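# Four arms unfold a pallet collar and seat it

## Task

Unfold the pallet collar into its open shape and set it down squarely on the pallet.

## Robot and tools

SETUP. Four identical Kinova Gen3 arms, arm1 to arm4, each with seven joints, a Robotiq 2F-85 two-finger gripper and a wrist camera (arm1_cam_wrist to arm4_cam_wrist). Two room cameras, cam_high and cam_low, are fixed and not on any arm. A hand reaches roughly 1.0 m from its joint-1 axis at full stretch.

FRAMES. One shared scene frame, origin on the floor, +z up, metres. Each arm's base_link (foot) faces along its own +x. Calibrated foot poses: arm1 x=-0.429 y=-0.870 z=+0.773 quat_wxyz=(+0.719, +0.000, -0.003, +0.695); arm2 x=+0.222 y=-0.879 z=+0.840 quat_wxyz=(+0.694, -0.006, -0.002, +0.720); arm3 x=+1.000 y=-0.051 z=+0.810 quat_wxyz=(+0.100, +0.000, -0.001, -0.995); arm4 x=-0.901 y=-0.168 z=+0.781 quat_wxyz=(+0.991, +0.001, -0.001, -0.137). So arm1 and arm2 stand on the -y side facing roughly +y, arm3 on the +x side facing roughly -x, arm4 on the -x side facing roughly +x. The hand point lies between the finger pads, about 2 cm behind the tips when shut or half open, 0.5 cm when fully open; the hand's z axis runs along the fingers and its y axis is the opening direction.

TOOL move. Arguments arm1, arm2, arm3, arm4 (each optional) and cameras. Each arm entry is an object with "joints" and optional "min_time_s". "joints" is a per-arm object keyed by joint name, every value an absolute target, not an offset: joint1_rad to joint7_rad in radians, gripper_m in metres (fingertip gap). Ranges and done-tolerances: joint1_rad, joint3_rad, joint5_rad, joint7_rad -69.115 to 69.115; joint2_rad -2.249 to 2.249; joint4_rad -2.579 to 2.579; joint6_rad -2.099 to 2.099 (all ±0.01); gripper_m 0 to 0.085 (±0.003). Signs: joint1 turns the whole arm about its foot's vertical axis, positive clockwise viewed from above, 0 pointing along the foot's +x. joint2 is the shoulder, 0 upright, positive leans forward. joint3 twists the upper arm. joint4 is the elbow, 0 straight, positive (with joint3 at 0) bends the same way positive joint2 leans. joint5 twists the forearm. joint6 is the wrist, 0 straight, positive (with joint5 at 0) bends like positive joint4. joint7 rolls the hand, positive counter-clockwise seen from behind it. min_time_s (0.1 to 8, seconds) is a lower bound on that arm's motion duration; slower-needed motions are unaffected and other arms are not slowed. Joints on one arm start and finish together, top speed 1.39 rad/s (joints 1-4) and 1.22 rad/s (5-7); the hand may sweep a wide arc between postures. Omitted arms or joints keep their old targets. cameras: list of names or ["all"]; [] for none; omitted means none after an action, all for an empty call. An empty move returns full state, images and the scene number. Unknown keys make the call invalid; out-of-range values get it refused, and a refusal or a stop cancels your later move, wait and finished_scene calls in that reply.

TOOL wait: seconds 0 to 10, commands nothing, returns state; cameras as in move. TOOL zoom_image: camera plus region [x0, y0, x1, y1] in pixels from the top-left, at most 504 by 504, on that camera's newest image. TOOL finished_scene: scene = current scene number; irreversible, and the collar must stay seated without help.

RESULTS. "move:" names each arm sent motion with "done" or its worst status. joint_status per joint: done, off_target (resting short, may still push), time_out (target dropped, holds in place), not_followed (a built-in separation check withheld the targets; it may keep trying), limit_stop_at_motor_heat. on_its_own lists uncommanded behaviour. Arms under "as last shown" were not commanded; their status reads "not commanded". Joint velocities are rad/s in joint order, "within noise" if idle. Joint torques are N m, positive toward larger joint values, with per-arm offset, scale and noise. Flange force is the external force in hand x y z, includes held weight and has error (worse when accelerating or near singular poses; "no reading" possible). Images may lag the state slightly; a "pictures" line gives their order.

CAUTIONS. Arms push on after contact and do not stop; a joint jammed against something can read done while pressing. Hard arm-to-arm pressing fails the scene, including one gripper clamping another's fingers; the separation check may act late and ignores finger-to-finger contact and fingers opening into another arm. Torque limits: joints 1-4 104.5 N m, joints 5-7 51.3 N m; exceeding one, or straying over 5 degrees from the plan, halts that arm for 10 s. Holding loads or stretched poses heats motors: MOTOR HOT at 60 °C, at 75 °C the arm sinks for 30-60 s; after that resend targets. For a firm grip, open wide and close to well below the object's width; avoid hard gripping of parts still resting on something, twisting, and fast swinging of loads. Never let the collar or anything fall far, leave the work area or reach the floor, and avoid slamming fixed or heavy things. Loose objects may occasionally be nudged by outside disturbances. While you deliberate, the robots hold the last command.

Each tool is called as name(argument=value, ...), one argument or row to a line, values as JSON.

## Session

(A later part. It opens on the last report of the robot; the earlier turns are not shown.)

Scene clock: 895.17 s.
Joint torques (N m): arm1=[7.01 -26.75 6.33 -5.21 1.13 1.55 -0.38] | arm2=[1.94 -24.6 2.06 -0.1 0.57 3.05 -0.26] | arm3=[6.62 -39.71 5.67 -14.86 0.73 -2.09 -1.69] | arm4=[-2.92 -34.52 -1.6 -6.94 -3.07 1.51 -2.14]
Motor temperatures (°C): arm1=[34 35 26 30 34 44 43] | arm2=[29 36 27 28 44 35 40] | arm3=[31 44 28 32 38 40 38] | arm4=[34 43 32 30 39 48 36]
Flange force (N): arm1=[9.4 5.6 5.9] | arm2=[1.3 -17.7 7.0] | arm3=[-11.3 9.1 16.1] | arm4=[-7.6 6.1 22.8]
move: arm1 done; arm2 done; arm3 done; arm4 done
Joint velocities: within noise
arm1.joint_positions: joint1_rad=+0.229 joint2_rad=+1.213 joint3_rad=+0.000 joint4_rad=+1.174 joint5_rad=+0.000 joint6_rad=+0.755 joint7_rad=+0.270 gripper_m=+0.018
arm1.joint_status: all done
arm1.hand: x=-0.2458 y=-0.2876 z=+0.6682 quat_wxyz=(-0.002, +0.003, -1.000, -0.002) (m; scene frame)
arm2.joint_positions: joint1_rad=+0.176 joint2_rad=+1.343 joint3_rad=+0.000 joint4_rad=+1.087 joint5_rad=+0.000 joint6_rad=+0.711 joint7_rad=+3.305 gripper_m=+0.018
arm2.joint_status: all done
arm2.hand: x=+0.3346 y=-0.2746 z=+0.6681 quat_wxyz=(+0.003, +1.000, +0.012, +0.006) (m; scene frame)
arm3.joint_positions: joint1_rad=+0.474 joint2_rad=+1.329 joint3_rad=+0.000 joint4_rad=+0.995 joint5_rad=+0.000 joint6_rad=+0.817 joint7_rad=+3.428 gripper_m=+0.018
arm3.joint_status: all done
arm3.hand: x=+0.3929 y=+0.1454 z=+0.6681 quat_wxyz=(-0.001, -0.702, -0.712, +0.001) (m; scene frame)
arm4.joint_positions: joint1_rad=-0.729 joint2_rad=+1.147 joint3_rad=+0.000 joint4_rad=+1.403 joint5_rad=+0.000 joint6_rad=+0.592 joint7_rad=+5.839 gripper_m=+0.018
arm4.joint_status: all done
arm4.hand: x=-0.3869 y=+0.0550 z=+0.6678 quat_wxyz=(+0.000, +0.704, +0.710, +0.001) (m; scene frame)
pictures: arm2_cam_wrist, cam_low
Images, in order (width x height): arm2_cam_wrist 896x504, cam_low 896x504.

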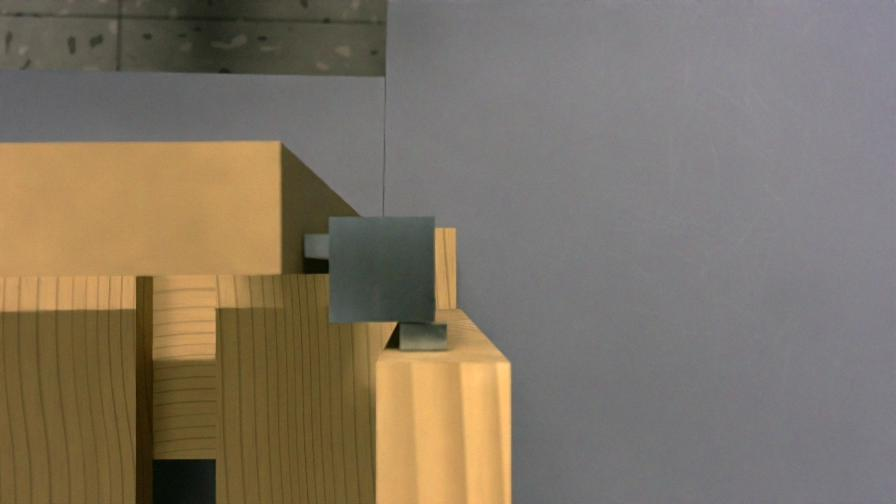

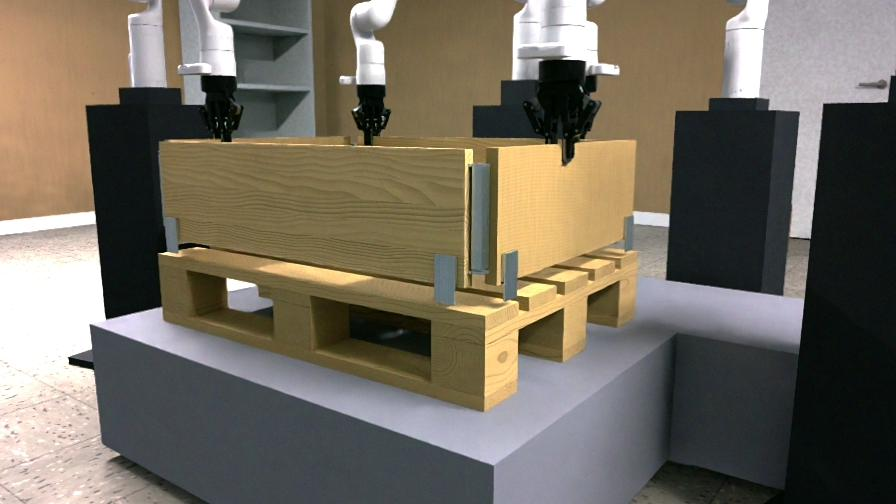

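move(
  arm1={"joints": {"joint1_rad": 0.22881, "joint2_rad": 1.22329, "joint4_rad": 1.16997, "joint6_rad": 0.74832, "joint7_rad": 0.27001}, "min_time_s": 1.5},
  arm2={"joints": {"joint1_rad": 0.1758, "joint2_rad": 1.35425, "joint4_rad": 1.08046, "joint6_rad": 0.70688, "joint7_rad": 3.3052}, "min_time_s": 1.5},
  arm3={"joints": {"joint1_rad": 0.47365, "joint2_rad": 1.34017, "joint4_rad": 0.98953, "joint6_rad": 0.81189, "joint7_rad": 3.42815}, "min_time_s": 1.5},
  arm4={"joints": {"joint1_rad": -0.72871, "joint2_rad": 1.15769, "joint4_rad": 1.39924, "joint6_rad": 0.58467, "joint7_rad": 5.83883}, "min_time_s": 1.5},
  cameras=["cam_low", "arm2_cam_wrist", "arm3_cam_wrist"],
)

zoom_image(
  camera="cam_low",
  region=[400, 235, 540, 345],
)

zoom_image(
  camera="cam_low",
  region=[140, 205, 240, 285],
)

zoom_image(
  camera="cam_low",
  region=[580, 205, 680, 285],
)

zoom_image(
  camera="arm2_cam_wrist",
  region=[370, 200, 540, 380],
)

Scene clock: 904.03 s.
Joint torques (N m): arm1=[7.23 -26.33 6.82 -5.41 1.3 1.28 -0.32] | arm2=[1.83 -24.67 1.97 0.15 0.62 3.32 -0.25] | arm3=[6.66 -39.29 5.57 -14.41 0.58 -1.87 -1.8] | arm4=[-2.82 -34.81 -1.66 -6.36 -3.18 1.79 -2.23]
Motor temperatures (°C): arm1=[34 35 26 30 34 44 43] | arm2=[29 37 27 28 44 35 40] | arm3=[31 45 28 31 38 40 38] | arm4=[34 43 32 30 39 48 36]
Flange force (N): arm1=[10.2 4.5 4.6] | arm2=[1.5 -18.0 7.8] | arm3=[-11.1 8.6 15.7] | arm4=[-7.0 7.5 24.1]
move: arm1 done; arm2 done; arm3 done; arm4 done
Joint velocities: within noise
arm1.joint_positions: joint1_rad=+0.229 joint2_rad=+1.223 joint3_rad=+0.000 joint4_rad=+1.170 joint5_rad=+0.000 joint6_rad=+0.748 joint7_rad=+0.270 gripper_m=+0.018
arm1.joint_status: all done
arm1.hand: x=-0.2458 y=-0.2876 z=+0.6626 quat_wxyz=(-0.002, +0.003, -1.000, -0.002) (m; scene frame)
arm2.joint_positions: joint1_rad=+0.176 joint2_rad=+1.354 joint3_rad=+0.000 joint4_rad=+1.080 joint5_rad=+0.000 joint6_rad=+0.707 joint7_rad=+3.305 gripper_m=+0.018
arm2.joint_status: all done
arm2.hand: x=+0.3346 y=-0.2746 z=+0.6626 quat_wxyz=(+0.003, +1.000, +0.012, +0.006) (m; scene frame)
arm3.joint_positions: joint1_rad=+0.474 joint2_rad=+1.340 joint3_rad=+0.000 joint4_rad=+0.990 joint5_rad=+0.000 joint6_rad=+0.812 joint7_rad=+3.428 gripper_m=+0.018
arm3.joint_status: all done
arm3.hand: x=+0.3929 y=+0.1454 z=+0.6626 quat_wxyz=(-0.001, -0.702, -0.712, +0.001) (m; scene frame)
arm4.joint_positions: joint1_rad=-0.729 joint2_rad=+1.158 joint3_rad=+0.000 joint4_rad=+1.399 joint5_rad=+0.000 joint6_rad=+0.585 joint7_rad=+5.839 gripper_m=+0.018
arm4.joint_status: all done
arm4.hand: x=-0.3870 y=+0.0550 z=+0.6622 quat_wxyz=(+0.000, +0.704, +0.710, +0.001) (m; scene frame)
pictures: arm2_cam_wrist, arm3_cam_wrist, cam_low
Images, in order (width x height): arm2_cam_wrist 896x504, arm3_cam_wrist 896x504, cam_low 896x504.

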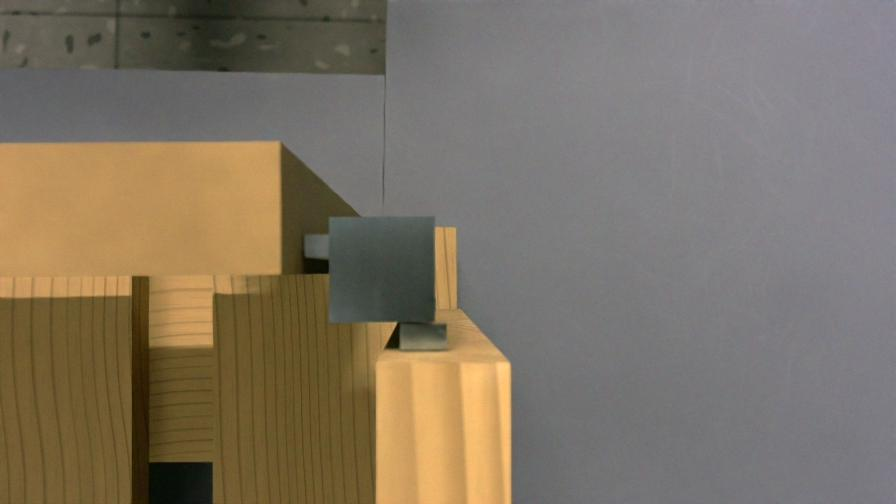

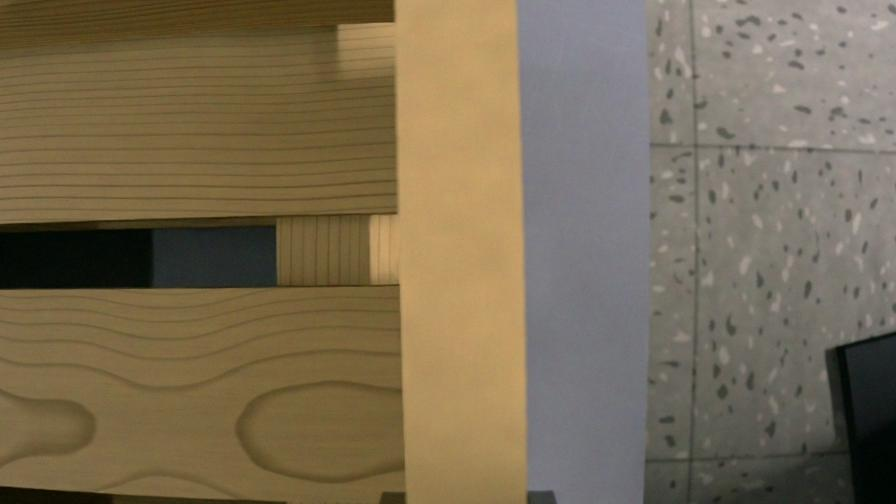

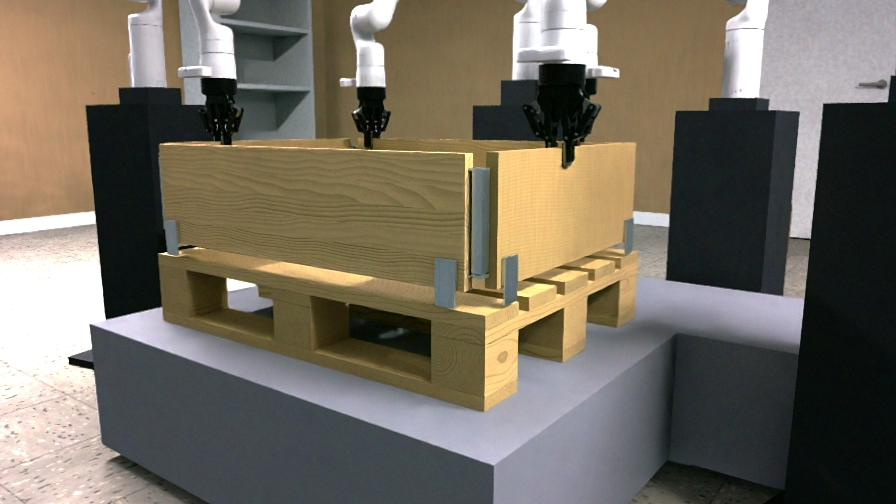

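Scaled by 3.600 from the camera's 896x504 image, which has a finer 1280x720 frame.

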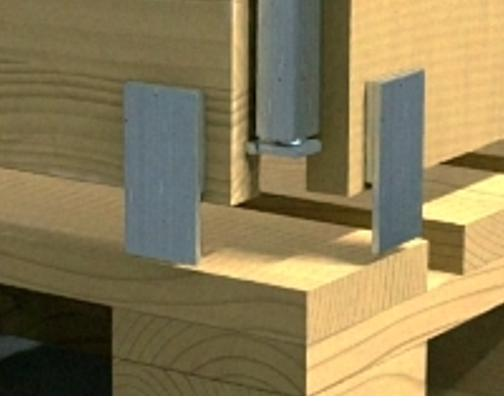

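Scaled by 5.040 from the camera's 896x504 image, which has a finer 1280x720 frame.

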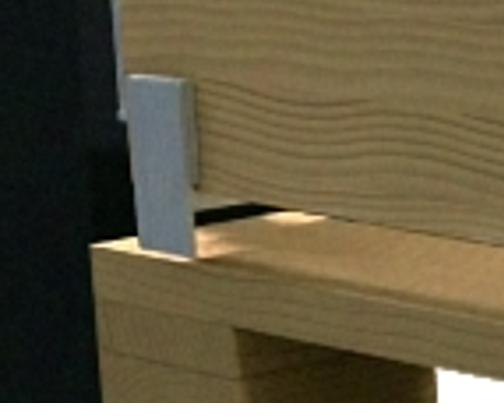

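Scaled by 5.040 from the camera's 896x504 image, which has a finer 1280x720 frame.

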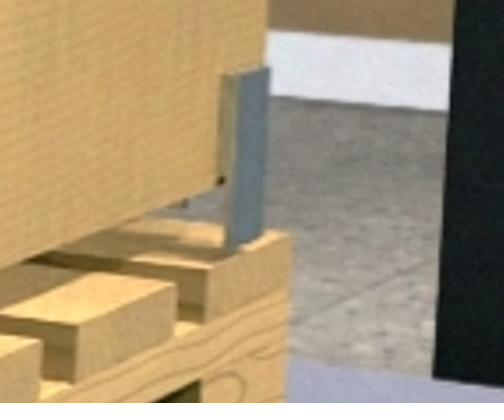

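Scaled by 2.800 from the camera's 896x504 image, which has a finer 1280x720 frame.

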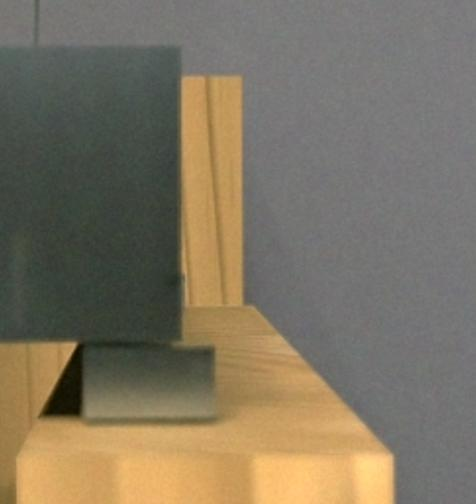

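wait(
  seconds=0.1,
  cameras=["arm1_cam_wrist", "arm3_cam_wrist"],
)

zoom_image(
  camera="arm1_cam_wrist",
  region=[350, 0, 550, 150],
)

zoom_image(
  camera="arm3_cam_wrist",
  region=[290, 0, 430, 120],
)

Scene clock: 914.37 s.
Joint torques (N m): arm1=[7.3 -26.31 6.77 -5.38 1.34 1.36 -0.28] | arm2=[1.82 -24.65 2.02 0.08 0.56 3.19 -0.3] | arm3=[6.69 -39.27 5.51 -14.43 0.61 -1.88 -1.86] | arm4=[-2.81 -34.78 -1.68 -6.37 -3.17 1.81 -2.24]
Motor temperatures (°C): arm1=[34 35 26 30 34 44 43] | arm2=[29 37 27 28 44 34 40] | arm3=[31 44 28 32 38 40 38] | arm4=[34 43 32 30 39 48 36]
Flange force (N): arm1=[10.4 4.4 4.7] | arm2=[1.6 -18.0 7.6] | arm3=[-11.1 8.8 15.7] | arm4=[-7.0 7.4 24.1]
Joint velocities: within noise
arm1.joint_positions: joint1_rad=+0.229 joint2_rad=+1.223 joint3_rad=+0.000 joint4_rad=+1.170 joint5_rad=+0.000 joint6_rad=+0.748 joint7_rad=+0.270 gripper_m=+0.018
arm1.joint_status: all done
arm1.hand: x=-0.2458 y=-0.2876 z=+0.6626 quat_wxyz=(-0.002, +0.003, -1.000, -0.002) (m; scene frame)
arm2.joint_positions: joint1_rad=+0.176 joint2_rad=+1.354 joint3_rad=+0.000 joint4_rad=+1.080 joint5_rad=+0.000 joint6_rad=+0.707 joint7_rad=+3.305 gripper_m=+0.018
arm2.joint_status: all done
arm2.hand: x=+0.3346 y=-0.2746 z=+0.6626 quat_wxyz=(+0.003, +1.000, +0.012, +0.006) (m; scene frame)
arm3.joint_positions: joint1_rad=+0.474 joint2_rad=+1.340 joint3_rad=+0.000 joint4_rad=+0.990 joint5_rad=+0.000 joint6_rad=+0.812 joint7_rad=+3.428 gripper_m=+0.018
arm3.joint_status: all done
arm3.hand: x=+0.3929 y=+0.1454 z=+0.6626 quat_wxyz=(-0.001, -0.702, -0.712, +0.001) (m; scene frame)
arm4.joint_positions: joint1_rad=-0.729 joint2_rad=+1.158 joint3_rad=+0.000 joint4_rad=+1.399 joint5_rad=+0.000 joint6_rad=+0.585 joint7_rad=+5.839 gripper_m=+0.018
arm4.joint_status: all done
arm4.hand: x=-0.3870 y=+0.0550 z=+0.6622 quat_wxyz=(+0.000, +0.704, +0.710, +0.001) (m; scene frame)
wait: 0.10 s; at rest from the start
pictures: arm1_cam_wrist, arm3_cam_wrist
Images, in order (width x height): arm1_cam_wrist 896x504, arm3_cam_wrist 896x504.

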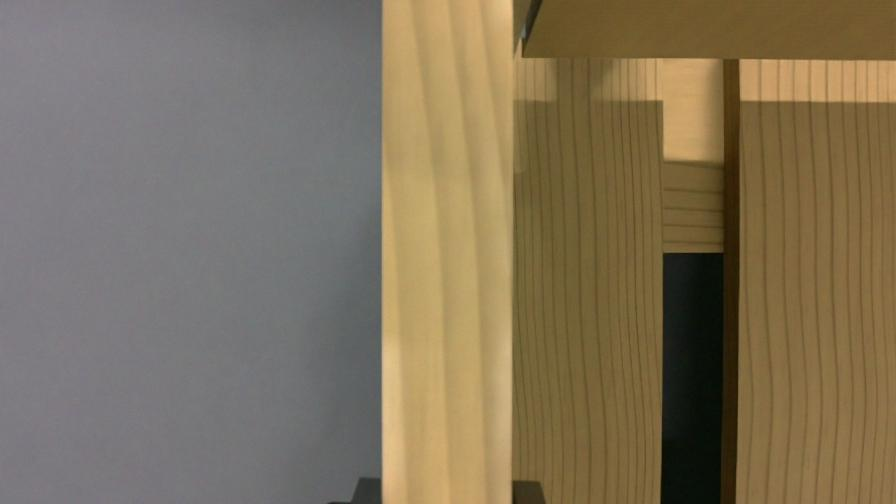

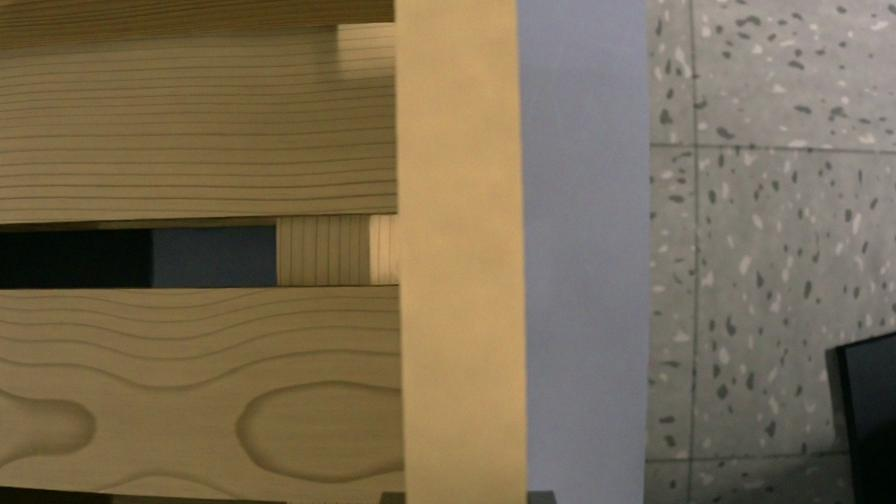

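Scaled by 2.520 from the camera's 896x504 image, which has a finer 1280x720 frame.

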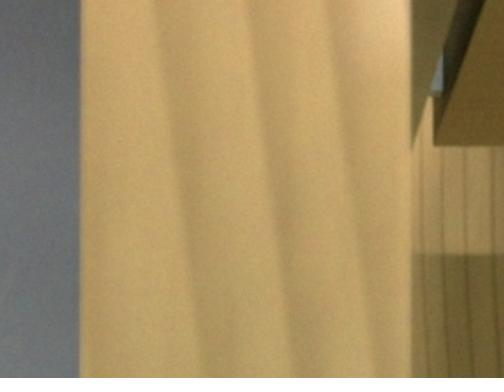

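Scaled by 3.600 from the camera's 896x504 image, which has a finer 1280x720 frame.

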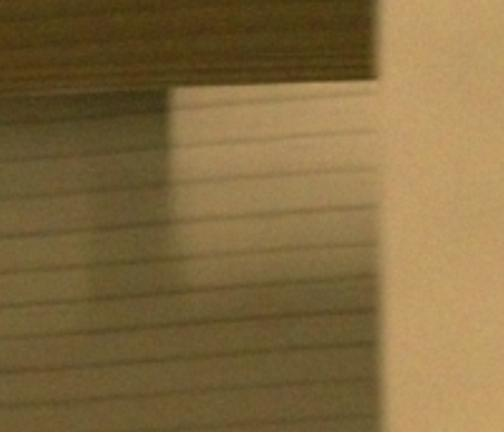

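wait(
  seconds=0.05,
  cameras=["cam_low"],
)

zoom_image(
  camera="cam_low",
  region=[424, 290, 494, 330],
)

zoom_image(
  camera="cam_low",
  region=[480, 270, 550, 330],
)

zoom_image(
  camera="cam_low",
  region=[150, 230, 210, 270],
)

zoom_image(
  camera="cam_low",
  region=[600, 230, 660, 270],
)

Scene clock: 921.97 s.
Joint torques (N m): arm1=[7.18 -26.32 6.75 -5.31 1.35 1.31 -0.25] | arm2=[1.73 -24.57 1.93 0.16 0.58 3.29 -0.28] | arm3=[6.66 -39.27 5.57 -14.36 0.59 -1.84 -1.79] | arm4=[-2.82 -34.81 -1.64 -6.42 -3.18 1.78 -2.26]
Motor temperatures (°C): arm1=[34 35 26 30 34 44 43] | arm2=[29 37 27 28 44 34 40] | arm3=[31 44 28 32 38 40 38] | arm4=[34 43 32 30 39 48 36]
Flange force (N): arm1=[10.1 4.9 4.7] | arm2=[1.8 -17.9 7.6] | arm3=[-11.0 8.5 15.8] | arm4=[-7.1 7.3 24.0]
Joint velocities: within noise
arm1.joint_positions: joint1_rad=+0.229 joint2_rad=+1.223 joint3_rad=+0.000 joint4_rad=+1.170 joint5_rad=+0.000 joint6_rad=+0.748 joint7_rad=+0.270 gripper_m=+0.018
arm1.joint_status: all done
arm1.hand: x=-0.2458 y=-0.2876 z=+0.6626 quat_wxyz=(-0.002, +0.003, -1.000, -0.002) (m; scene frame)
arm2.joint_positions: joint1_rad=+0.176 joint2_rad=+1.354 joint3_rad=+0.000 joint4_rad=+1.080 joint5_rad=+0.000 joint6_rad=+0.707 joint7_rad=+3.305 gripper_m=+0.018
arm2.joint_status: all done
arm2.hand: x=+0.3346 y=-0.2746 z=+0.6626 quat_wxyz=(+0.003, +1.000, +0.012, +0.006) (m; scene frame)
arm3.joint_positions: joint1_rad=+0.474 joint2_rad=+1.340 joint3_rad=+0.000 joint4_rad=+0.990 joint5_rad=+0.000 joint6_rad=+0.812 joint7_rad=+3.428 gripper_m=+0.018
arm3.joint_status: all done
arm3.hand: x=+0.3929 y=+0.1454 z=+0.6626 quat_wxyz=(-0.001, -0.702, -0.712, +0.001) (m; scene frame)
arm4.joint_positions: joint1_rad=-0.729 joint2_rad=+1.158 joint3_rad=+0.000 joint4_rad=+1.399 joint5_rad=+0.000 joint6_rad=+0.585 joint7_rad=+5.839 gripper_m=+0.018
arm4.joint_status: all done
arm4.hand: x=-0.3870 y=+0.0550 z=+0.6622 quat_wxyz=(+0.000, +0.704, +0.710, +0.001) (m; scene frame)
wait: 0.07 s; at rest from the start
pictures: cam_low
Images, in order (width x height): cam_low 896x504.

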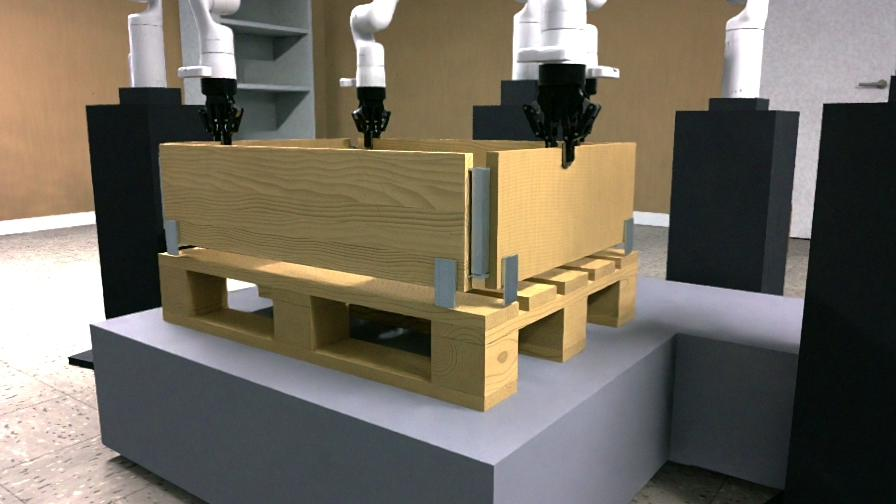

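Scaled by 7.200 from the camera's 896x504 image, which has a finer 1280x720 frame.

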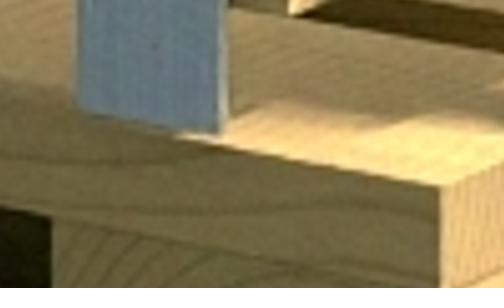

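Scaled by 7.200 from the camera's 896x504 image, which has a finer 1280x720 frame.

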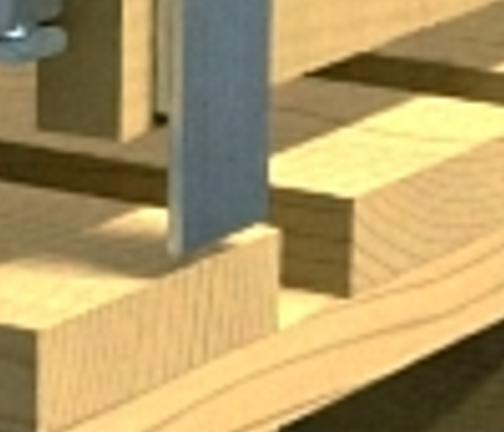

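Scaled by 8.400 from the camera's 896x504 image, which has a finer 1280x720 frame.

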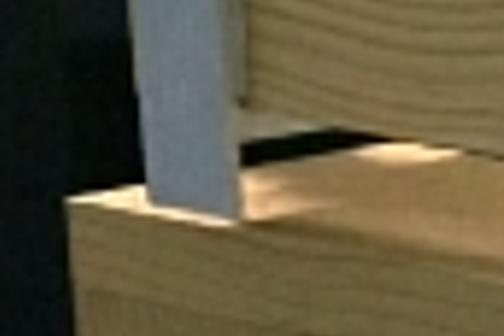

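Scaled by 8.400 from the camera's 896x504 image, which has a finer 1280x720 frame.

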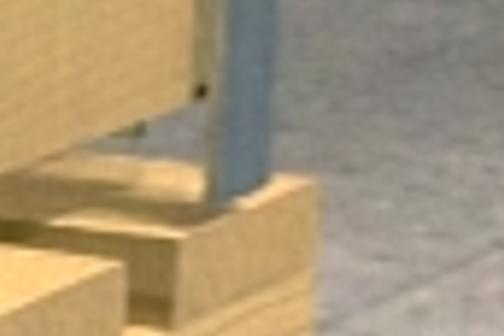

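wait(
  seconds=0.05,
  cameras=["arm1_cam_wrist", "arm3_cam_wrist", "arm4_cam_wrist"],
)

zoom_image(
  camera="arm1_cam_wrist",
  region=[500, 50, 680, 150],
)

zoom_image(
  camera="arm1_cam_wrist",
  region=[500, 390, 680, 490],
)

zoom_image(
  camera="arm3_cam_wrist",
  region=[0, 200, 140, 310],
)

zoom_image(
  camera="arm3_cam_wrist",
  region=[270, 200, 410, 310],
)

Scene clock: 936.47 s.
Joint torques (N m): arm1=[7.19 -26.35 6.8 -5.45 1.39 1.33 -0.29] | arm2=[1.84 -24.57 1.95 0.13 0.6 3.24 -0.2] | arm3=[6.64 -39.2 5.56 -14.39 0.64 -1.88 -1.83] | arm4=[-2.81 -34.77 -1.68 -6.36 -3.18 1.79 -2.24]
Motor temperatures (°C): arm1=[34 35 26 30 34 44 43] | arm2=[29 37 27 28 44 34 40] | arm3=[31 44 28 32 38 40 38] | arm4=[34 43 32 30 39 48 36]
Flange force (N): arm1=[10.3 4.2 4.7] | arm2=[1.4 -18.0 7.5] | arm3=[-11.0 8.7 15.6] | arm4=[-7.0 7.5 24.0]
Joint velocities: within noise
arm1.joint_positions: joint1_rad=+0.229 joint2_rad=+1.223 joint3_rad=+0.000 joint4_rad=+1.170 joint5_rad=+0.000 joint6_rad=+0.748 joint7_rad=+0.270 gripper_m=+0.018
arm1.joint_status: all done
arm1.hand: x=-0.2458 y=-0.2876 z=+0.6626 quat_wxyz=(-0.002, +0.003, -1.000, -0.002) (m; scene frame)
arm2.joint_positions: joint1_rad=+0.176 joint2_rad=+1.354 joint3_rad=+0.000 joint4_rad=+1.080 joint5_rad=+0.000 joint6_rad=+0.707 joint7_rad=+3.305 gripper_m=+0.018
arm2.joint_status: all done
arm2.hand: x=+0.3346 y=-0.2746 z=+0.6626 quat_wxyz=(+0.003, +1.000, +0.012, +0.006) (m; scene frame)
arm3.joint_positions: joint1_rad=+0.474 joint2_rad=+1.340 joint3_rad=+0.000 joint4_rad=+0.990 joint5_rad=+0.000 joint6_rad=+0.812 joint7_rad=+3.428 gripper_m=+0.018
arm3.joint_status: all done
arm3.hand: x=+0.3929 y=+0.1454 z=+0.6626 quat_wxyz=(-0.001, -0.702, -0.712, +0.001) (m; scene frame)
arm4.joint_positions: joint1_rad=-0.729 joint2_rad=+1.158 joint3_rad=+0.000 joint4_rad=+1.399 joint5_rad=+0.000 joint6_rad=+0.585 joint7_rad=+5.839 gripper_m=+0.018
arm4.joint_status: all done
arm4.hand: x=-0.3870 y=+0.0550 z=+0.6622 quat_wxyz=(+0.000, +0.704, +0.710, +0.001) (m; scene frame)
wait: 0.07 s; at rest from the start
pictures: arm1_cam_wrist, arm3_cam_wrist, arm4_cam_wrist
Images, in order (width x height): arm1_cam_wrist 896x504, arm3_cam_wrist 896x504, arm4_cam_wrist 896x504.

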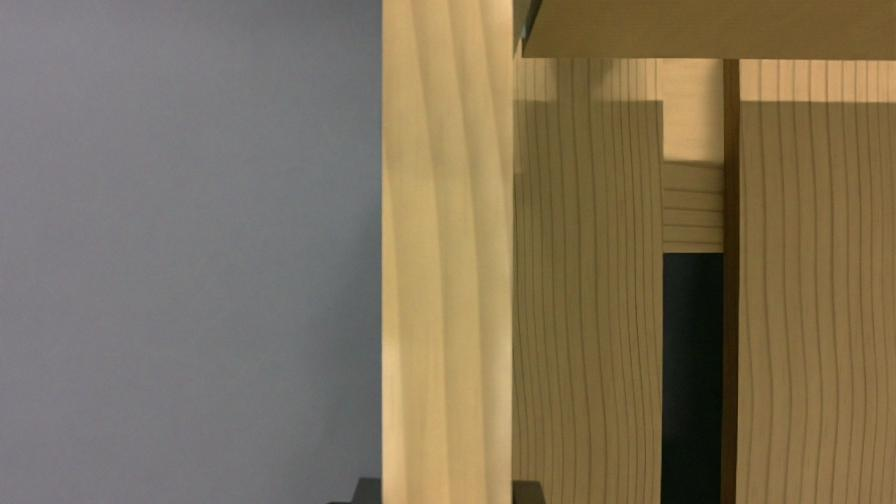

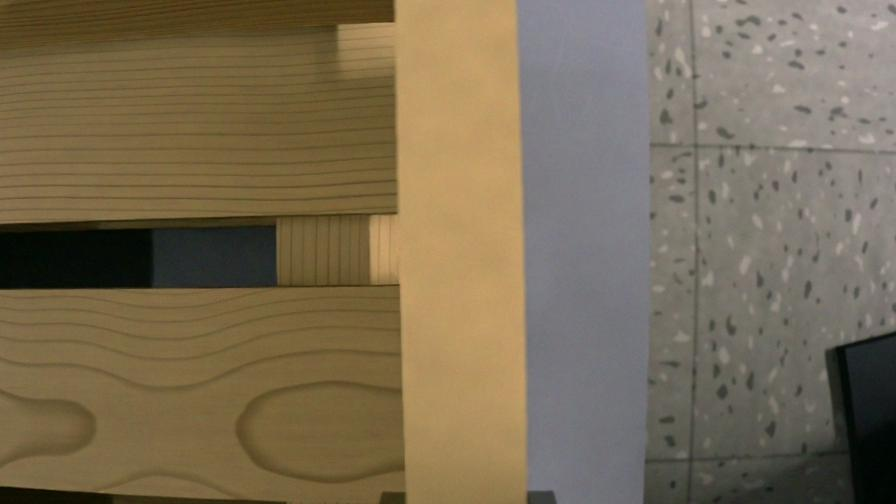

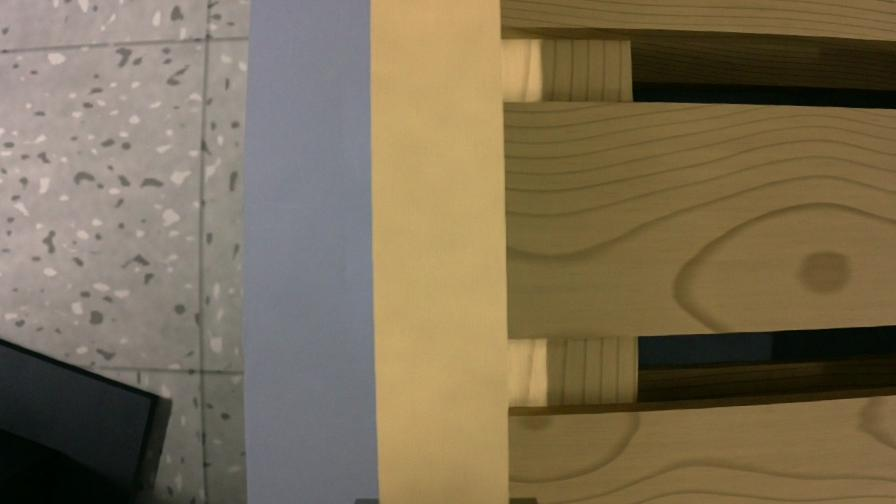

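Scaled by 2.800 from the camera's 896x504 image, which has a finer 1280x720 frame.

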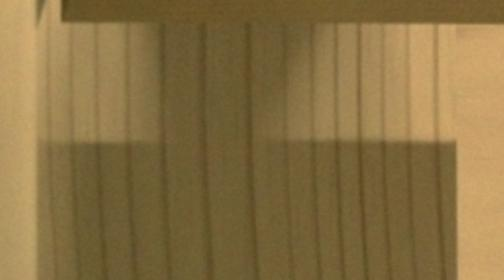

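Scaled by 2.800 from the camera's 896x504 image, which has a finer 1280x720 frame.

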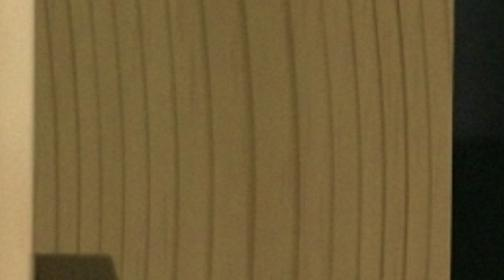

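Scaled by 3.600 from the camera's 896x504 image, which has a finer 1280x720 frame.

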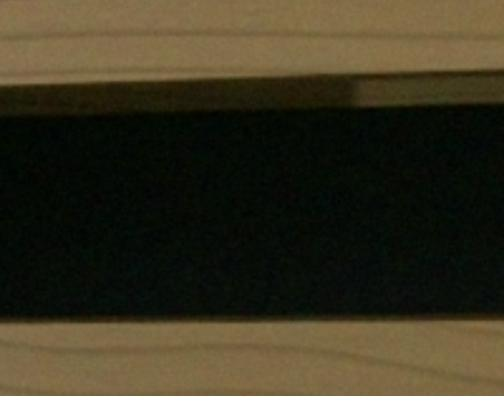

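Scaled by 3.600 from the camera's 896x504 image, which has a finer 1280x720 frame.

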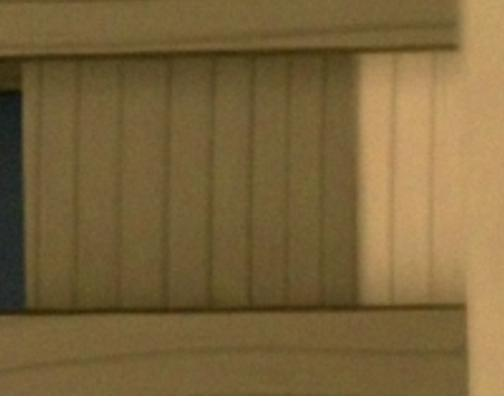

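move(
  arm1={"joints": {"joint1_rad": 0.22816, "joint2_rad": 1.22939, "joint4_rad": 1.16197, "joint6_rad": 0.75023, "joint7_rad": 0.26716}, "min_time_s": 1.2},
  arm2={"joints": {"joint1_rad": 0.17573, "joint2_rad": 1.35855, "joint4_rad": 1.07729, "joint6_rad": 0.70575, "joint7_rad": 3.30293}, "min_time_s": 1.2},
  arm3={"joints": {"joint1_rad": 0.47401, "joint2_rad": 1.34227, "joint4_rad": 0.99242, "joint6_rad": 0.8069, "joint7_rad": 3.42631}, "min_time_s": 1.2},
  arm4={"joints": {"joint1_rad": -0.73088, "joint2_rad": 1.1635, "joint4_rad": 1.39207, "joint6_rad": 0.58603, "joint7_rad": 5.83446}, "min_time_s": 1.2},
  cameras=["cam_low", "arm2_cam_wrist"],
)

zoom_image(
  camera="arm2_cam_wrist",
  region=[270, 130, 530, 380],
)

zoom_image(
  camera="cam_low",
  region=[424, 270, 524, 330],
)

zoom_image(
  camera="cam_low",
  region=[150, 230, 210, 270],
)

zoom_image(
  camera="cam_low",
  region=[600, 230, 660, 270],
)

Scene clock: 975.80 s.
Joint torques (N m): arm1=[7.32 -26.68 6.69 -5.73 1.21 1.13 -0.44] | arm2=[1.59 -24.73 1.71 0.13 0.52 3.21 -0.25] | arm3=[6.4 -39.67 5.35 -14.79 0.57 -2.14 -1.74] | arm4=[-2.26 -34.91 -1.11 -6.76 -3.07 1.59 -2.3]
Motor temperatures (°C): arm1=[34 35 26 30 34 44 43] | arm2=[29 37 27 28 44 34 40] | arm3=[30 44 28 32 38 40 38] | arm4=[34 43 32 30 39 48 36]
Flange force (N): arm1=[10.3 4.0 4.7] | arm2=[1.9 -18.3 7.8] | arm3=[-10.9 9.3 15.8] | arm4=[-6.6 6.2 23.6]
move: arm1 done; arm2 done; arm3 done; arm4 done
Joint velocities: within noise
arm1.joint_positions: joint1_rad=+0.228 joint2_rad=+1.229 joint3_rad=+0.000 joint4_rad=+1.162 joint5_rad=+0.000 joint6_rad=+0.750 joint7_rad=+0.267 gripper_m=+0.018
arm1.joint_status: all done
arm1.hand: x=-0.2459 y=-0.2862 z=+0.6607 quat_wxyz=(-0.002, +0.002, -1.000, -0.002) (m; scene frame)
arm2.joint_positions: joint1_rad=+0.176 joint2_rad=+1.359 joint3_rad=+0.000 joint4_rad=+1.077 joint5_rad=+0.000 joint6_rad=+0.706 joint7_rad=+3.303 gripper_m=+0.018
arm2.joint_status: all done
arm2.hand: x=+0.3346 y=-0.2745 z=+0.6606 quat_wxyz=(+0.003, +1.000, +0.011, +0.006) (m; scene frame)
arm3.joint_positions: joint1_rad=+0.474 joint2_rad=+1.342 joint3_rad=+0.000 joint4_rad=+0.992 joint5_rad=+0.000 joint6_rad=+0.807 joint7_rad=+3.426 gripper_m=+0.018
arm3.joint_status: all done
arm3.hand: x=+0.3938 y=+0.1454 z=+0.6606 quat_wxyz=(-0.001, -0.703, -0.711, +0.001) (m; scene frame)
arm4.joint_positions: joint1_rad=-0.731 joint2_rad=+1.164 joint3_rad=+0.000 joint4_rad=+1.392 joint5_rad=+0.000 joint6_rad=+0.586 joint7_rad=+5.834 gripper_m=+0.018
arm4.joint_status: all done
arm4.hand: x=-0.3862 y=+0.0567 z=+0.6602 quat_wxyz=(+0.000, +0.705, +0.709, +0.001) (m; scene frame)
pictures: arm2_cam_wrist, cam_low
Images, in order (width x height): arm2_cam_wrist 896x504, cam_low 896x504.

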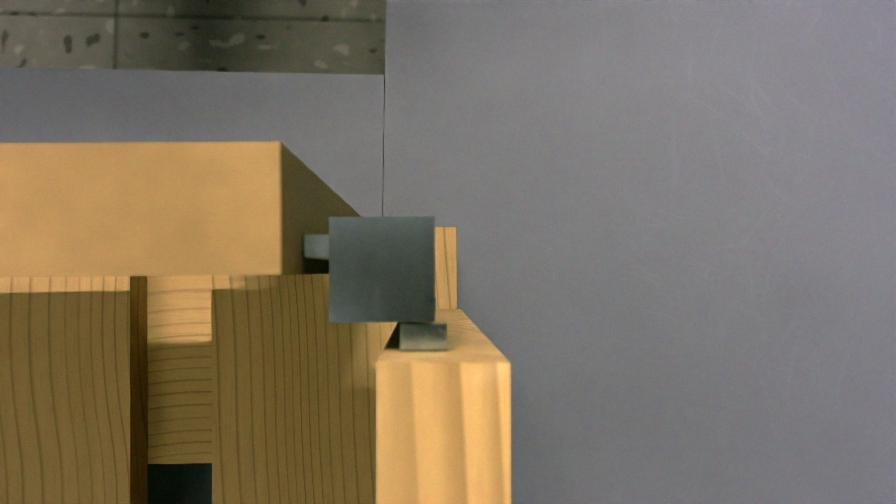

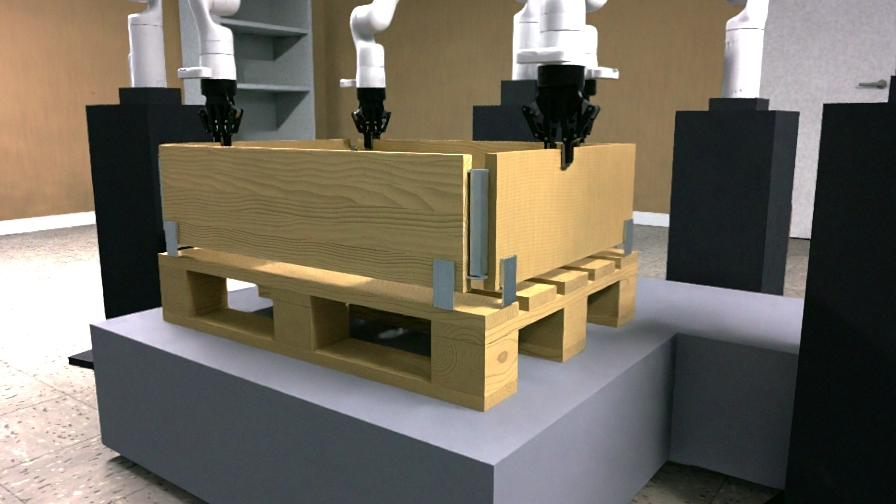

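Scaled by 1.938 from the camera's 896x504 image, which has a finer 1280x720 frame.

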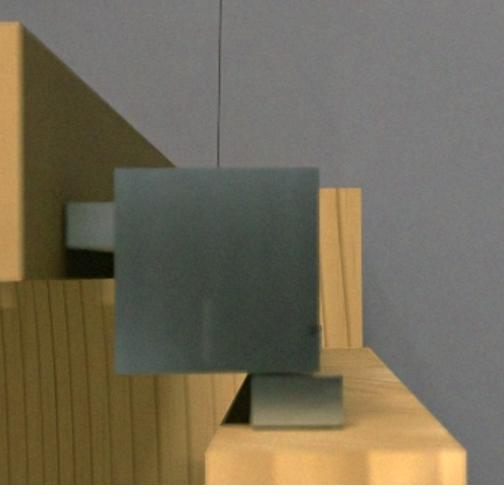

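Scaled by 5.040 from the camera's 896x504 image, which has a finer 1280x720 frame.

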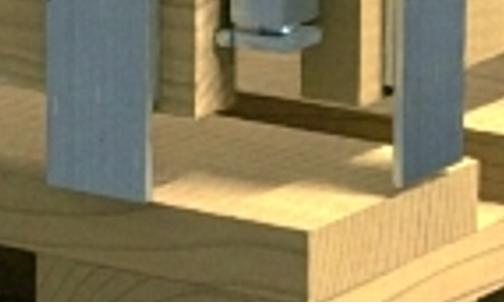

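Scaled by 8.400 from the camera's 896x504 image, which has a finer 1280x720 frame.

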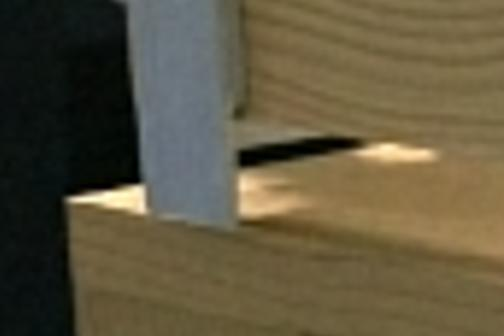

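Scaled by 8.400 from the camera's 896x504 image, which has a finer 1280x720 frame.

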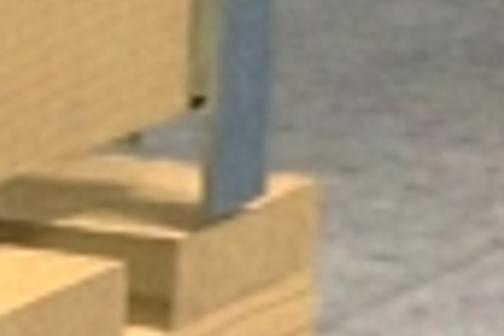

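move(
  arm1={"joints": {"joint1_rad": 0.22816, "joint2_rad": 1.23224, "joint4_rad": 1.16086, "joint6_rad": 0.74849, "joint7_rad": 0.26716}, "min_time_s": 1.0},
  arm2={"joints": {"joint1_rad": 0.17573, "joint2_rad": 1.36164, "joint4_rad": 1.07535, "joint6_rad": 0.70461, "joint7_rad": 3.30293}, "min_time_s": 1.0},
  arm3={"joints": {"joint1_rad": 0.47401, "joint2_rad": 1.34522, "joint4_rad": 0.99077, "joint6_rad": 0.80561, "joint7_rad": 3.42631}, "min_time_s": 1.0},
  arm4={"joints": {"joint1_rad": -0.73088, "joint2_rad": 1.16652, "joint4_rad": 1.39097, "joint6_rad": 0.58411, "joint7_rad": 5.83446}, "min_time_s": 1.0},
  cameras=["cam_low"],
)

zoom_image(
  camera="cam_low",
  region=[430, 270, 530, 330],
)

zoom_image(
  camera="cam_low",
  region=[600, 230, 660, 270],
)

zoom_image(
  camera="cam_low",
  region=[440, 130, 540, 190],
)

Scene clock: 995.47 s.
Joint torques (N m): arm1=[7.36 -26.43 6.85 -5.43 1.33 1.33 -0.36] | arm2=[1.86 -24.71 1.96 0.05 0.52 3.2 -0.24] | arm3=[6.73 -39.41 5.54 -14.47 0.59 -1.91 -1.83] | arm4=[-2.59 -34.71 -1.57 -6.3 -3.18 1.86 -2.3]
Motor temperatures (°C): arm1=[34 35 26 30 34 44 43] | arm2=[29 37 26 28 44 34 40] | arm3=[30 44 28 31 38 40 38] | arm4=[34 43 32 30 39 48 36]
Flange force (N): arm1=[10.4 4.3 4.7] | arm2=[1.4 -17.9 7.7] | arm3=[-11.2 8.8 15.8] | arm4=[-6.8 7.2 23.8]
move: arm1 done; arm2 done; arm3 done; arm4 done
Joint velocities: within noise
arm1.joint_positions: joint1_rad=+0.228 joint2_rad=+1.232 joint3_rad=+0.000 joint4_rad=+1.161 joint5_rad=+0.000 joint6_rad=+0.748 joint7_rad=+0.267 gripper_m=+0.018
arm1.joint_status: all done
arm1.hand: x=-0.2458 y=-0.2862 z=+0.6592 quat_wxyz=(-0.002, +0.002, -1.000, -0.002) (m; scene frame)
arm2.joint_positions: joint1_rad=+0.176 joint2_rad=+1.362 joint3_rad=+0.000 joint4_rad=+1.075 joint5_rad=+0.000 joint6_rad=+0.705 joint7_rad=+3.303 gripper_m=+0.018
arm2.joint_status: all done
arm2.hand: x=+0.3346 y=-0.2745 z=+0.6591 quat_wxyz=(+0.003, +1.000, +0.011, +0.006) (m; scene frame)
arm3.joint_positions: joint1_rad=+0.474 joint2_rad=+1.345 joint3_rad=+0.000 joint4_rad=+0.991 joint5_rad=+0.000 joint6_rad=+0.806 joint7_rad=+3.426 gripper_m=+0.018
arm3.joint_status: all done
arm3.hand: x=+0.3938 y=+0.1454 z=+0.6591 quat_wxyz=(-0.001, -0.703, -0.711, +0.001) (m; scene frame)
arm4.joint_positions: joint1_rad=-0.731 joint2_rad=+1.167 joint3_rad=+0.000 joint4_rad=+1.391 joint5_rad=+0.000 joint6_rad=+0.584 joint7_rad=+5.834 gripper_m=+0.018
arm4.joint_status: all done
arm4.hand: x=-0.3862 y=+0.0567 z=+0.6588 quat_wxyz=(+0.000, +0.705, +0.709, +0.001) (m; scene frame)
pictures: cam_low
Images, in order (width x height): cam_low 896x504.

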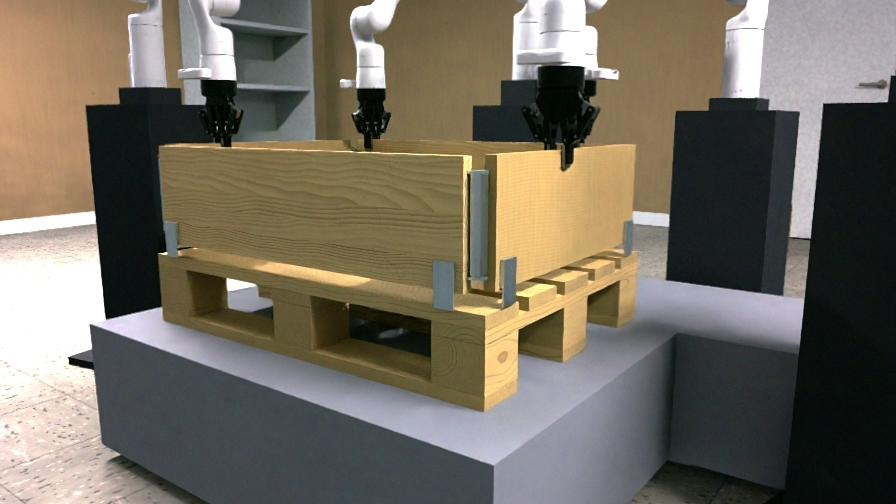

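Scaled by 5.040 from the camera's 896x504 image, which has a finer 1280x720 frame.

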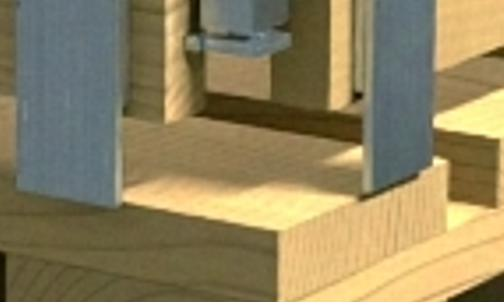

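Scaled by 8.400 from the camera's 896x504 image, which has a finer 1280x720 frame.

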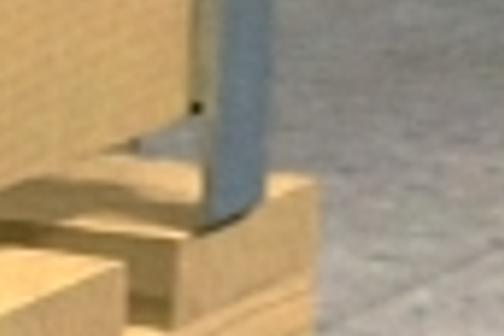

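Scaled by 5.040 from the camera's 896x504 image, which has a finer 1280x720 frame.

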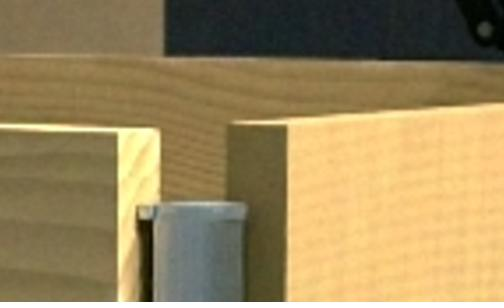

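move(
  arm1={"joints": {"joint1_rad": 0.22816, "joint2_rad": 1.23508, "joint4_rad": 1.15976, "joint6_rad": 0.74675, "joint7_rad": 0.26716}, "min_time_s": 1.0},
  arm2={"joints": {"joint1_rad": 0.17573, "joint2_rad": 1.36472, "joint4_rad": 1.07341, "joint6_rad": 0.70346, "joint7_rad": 3.30293}, "min_time_s": 1.0},
  arm3={"joints": {"joint1_rad": 0.47401, "joint2_rad": 1.34816, "joint4_rad": 0.98911, "joint6_rad": 0.80432, "joint7_rad": 3.42631}, "min_time_s": 1.0},
  arm4={"joints": {"joint1_rad": -0.73088, "joint2_rad": 1.16954, "joint4_rad": 1.38987, "joint6_rad": 0.58218, "joint7_rad": 5.83446}, "min_time_s": 1.0},
  cameras=["cam_low"],
)

zoom_image(
  camera="cam_low",
  region=[430, 270, 530, 330],
)

zoom_image(
  camera="cam_low",
  region=[600, 230, 660, 270],
)

zoom_image(
  camera="cam_low",
  region=[150, 230, 210, 270],
)

Scene clock: 999.20 s.
Joint torques (N m): arm1=[7.43 -26.37 6.88 -5.32 1.27 1.4 -0.34] | arm2=[1.86 -24.61 2.02 0.2 0.59 3.23 -0.25] | arm3=[6.82 -39.42 5.71 -14.52 0.65 -1.93 -1.82] | arm4=[-2.75 -34.7 -1.63 -6.25 -3.22 1.85 -2.29]
Motor temperatures (°C): arm1=[34 35 26 30 34 44 43] | arm2=[29 37 26 28 44 34 40] | arm3=[30 44 28 31 38 40 38] | arm4=[34 43 32 30 39 48 36]
Flange force (N): arm1=[10.5 4.5 4.7] | arm2=[1.5 -18.4 7.8] | arm3=[-11.4 9.1 15.7] | arm4=[-7.0 7.4 23.8]
move: arm1 done; arm2 done; arm3 done; arm4 done
Joint velocities: within noise
arm1.joint_positions: joint1_rad=+0.228 joint2_rad=+1.235 joint3_rad=+0.000 joint4_rad=+1.160 joint5_rad=+0.000 joint6_rad=+0.747 joint7_rad=+0.267 gripper_m=+0.018
arm1.joint_status: all done
arm1.hand: x=-0.2458 y=-0.2862 z=+0.6576 quat_wxyz=(-0.002, +0.002, -1.000, -0.002) (m; scene frame)
arm2.joint_positions: joint1_rad=+0.176 joint2_rad=+1.365 joint3_rad=+0.000 joint4_rad=+1.073 joint5_rad=+0.000 joint6_rad=+0.703 joint7_rad=+3.303 gripper_m=+0.018
arm2.joint_status: all done
arm2.hand: x=+0.3346 y=-0.2745 z=+0.6576 quat_wxyz=(+0.003, +1.000, +0.011, +0.006) (m; scene frame)
arm3.joint_positions: joint1_rad=+0.474 joint2_rad=+1.348 joint3_rad=+0.000 joint4_rad=+0.989 joint5_rad=+0.000 joint6_rad=+0.804 joint7_rad=+3.426 gripper_m=+0.018
arm3.joint_status: all done
arm3.hand: x=+0.3938 y=+0.1454 z=+0.6576 quat_wxyz=(-0.001, -0.703, -0.711, +0.001) (m; scene frame)
arm4.joint_positions: joint1_rad=-0.731 joint2_rad=+1.170 joint3_rad=+0.000 joint4_rad=+1.390 joint5_rad=+0.000 joint6_rad=+0.582 joint7_rad=+5.834 gripper_m=+0.018
arm4.joint_status: all done
arm4.hand: x=-0.3862 y=+0.0567 z=+0.6573 quat_wxyz=(+0.000, +0.705, +0.709, +0.001) (m; scene frame)
pictures: cam_low
Images, in order (width x height): cam_low 896x504.

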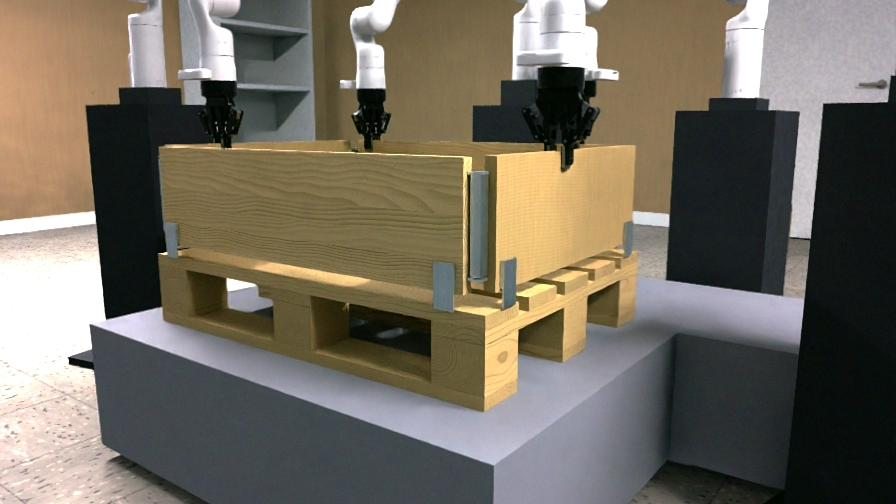

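Scaled by 5.040 from the camera's 896x504 image, which has a finer 1280x720 frame.

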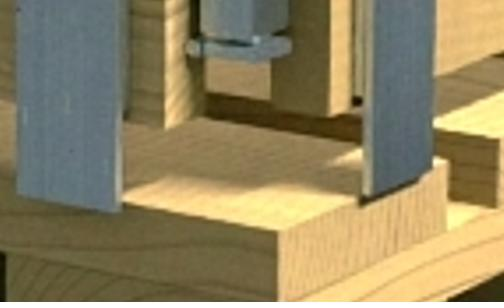

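Scaled by 8.400 from the camera's 896x504 image, which has a finer 1280x720 frame.

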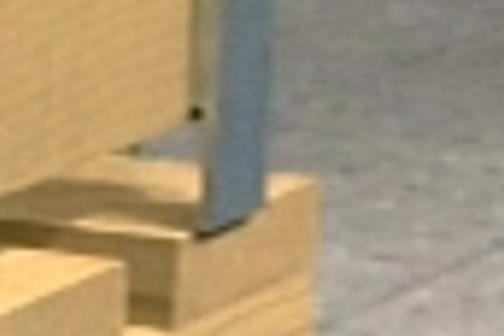

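Scaled by 8.400 from the camera's 896x504 image, which has a finer 1280x720 frame.

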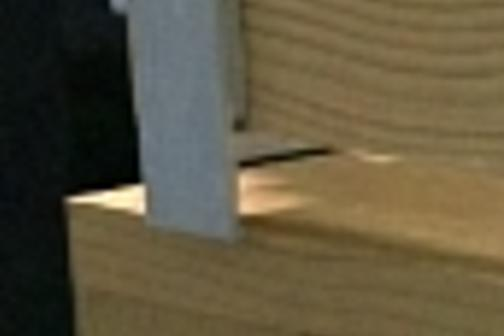

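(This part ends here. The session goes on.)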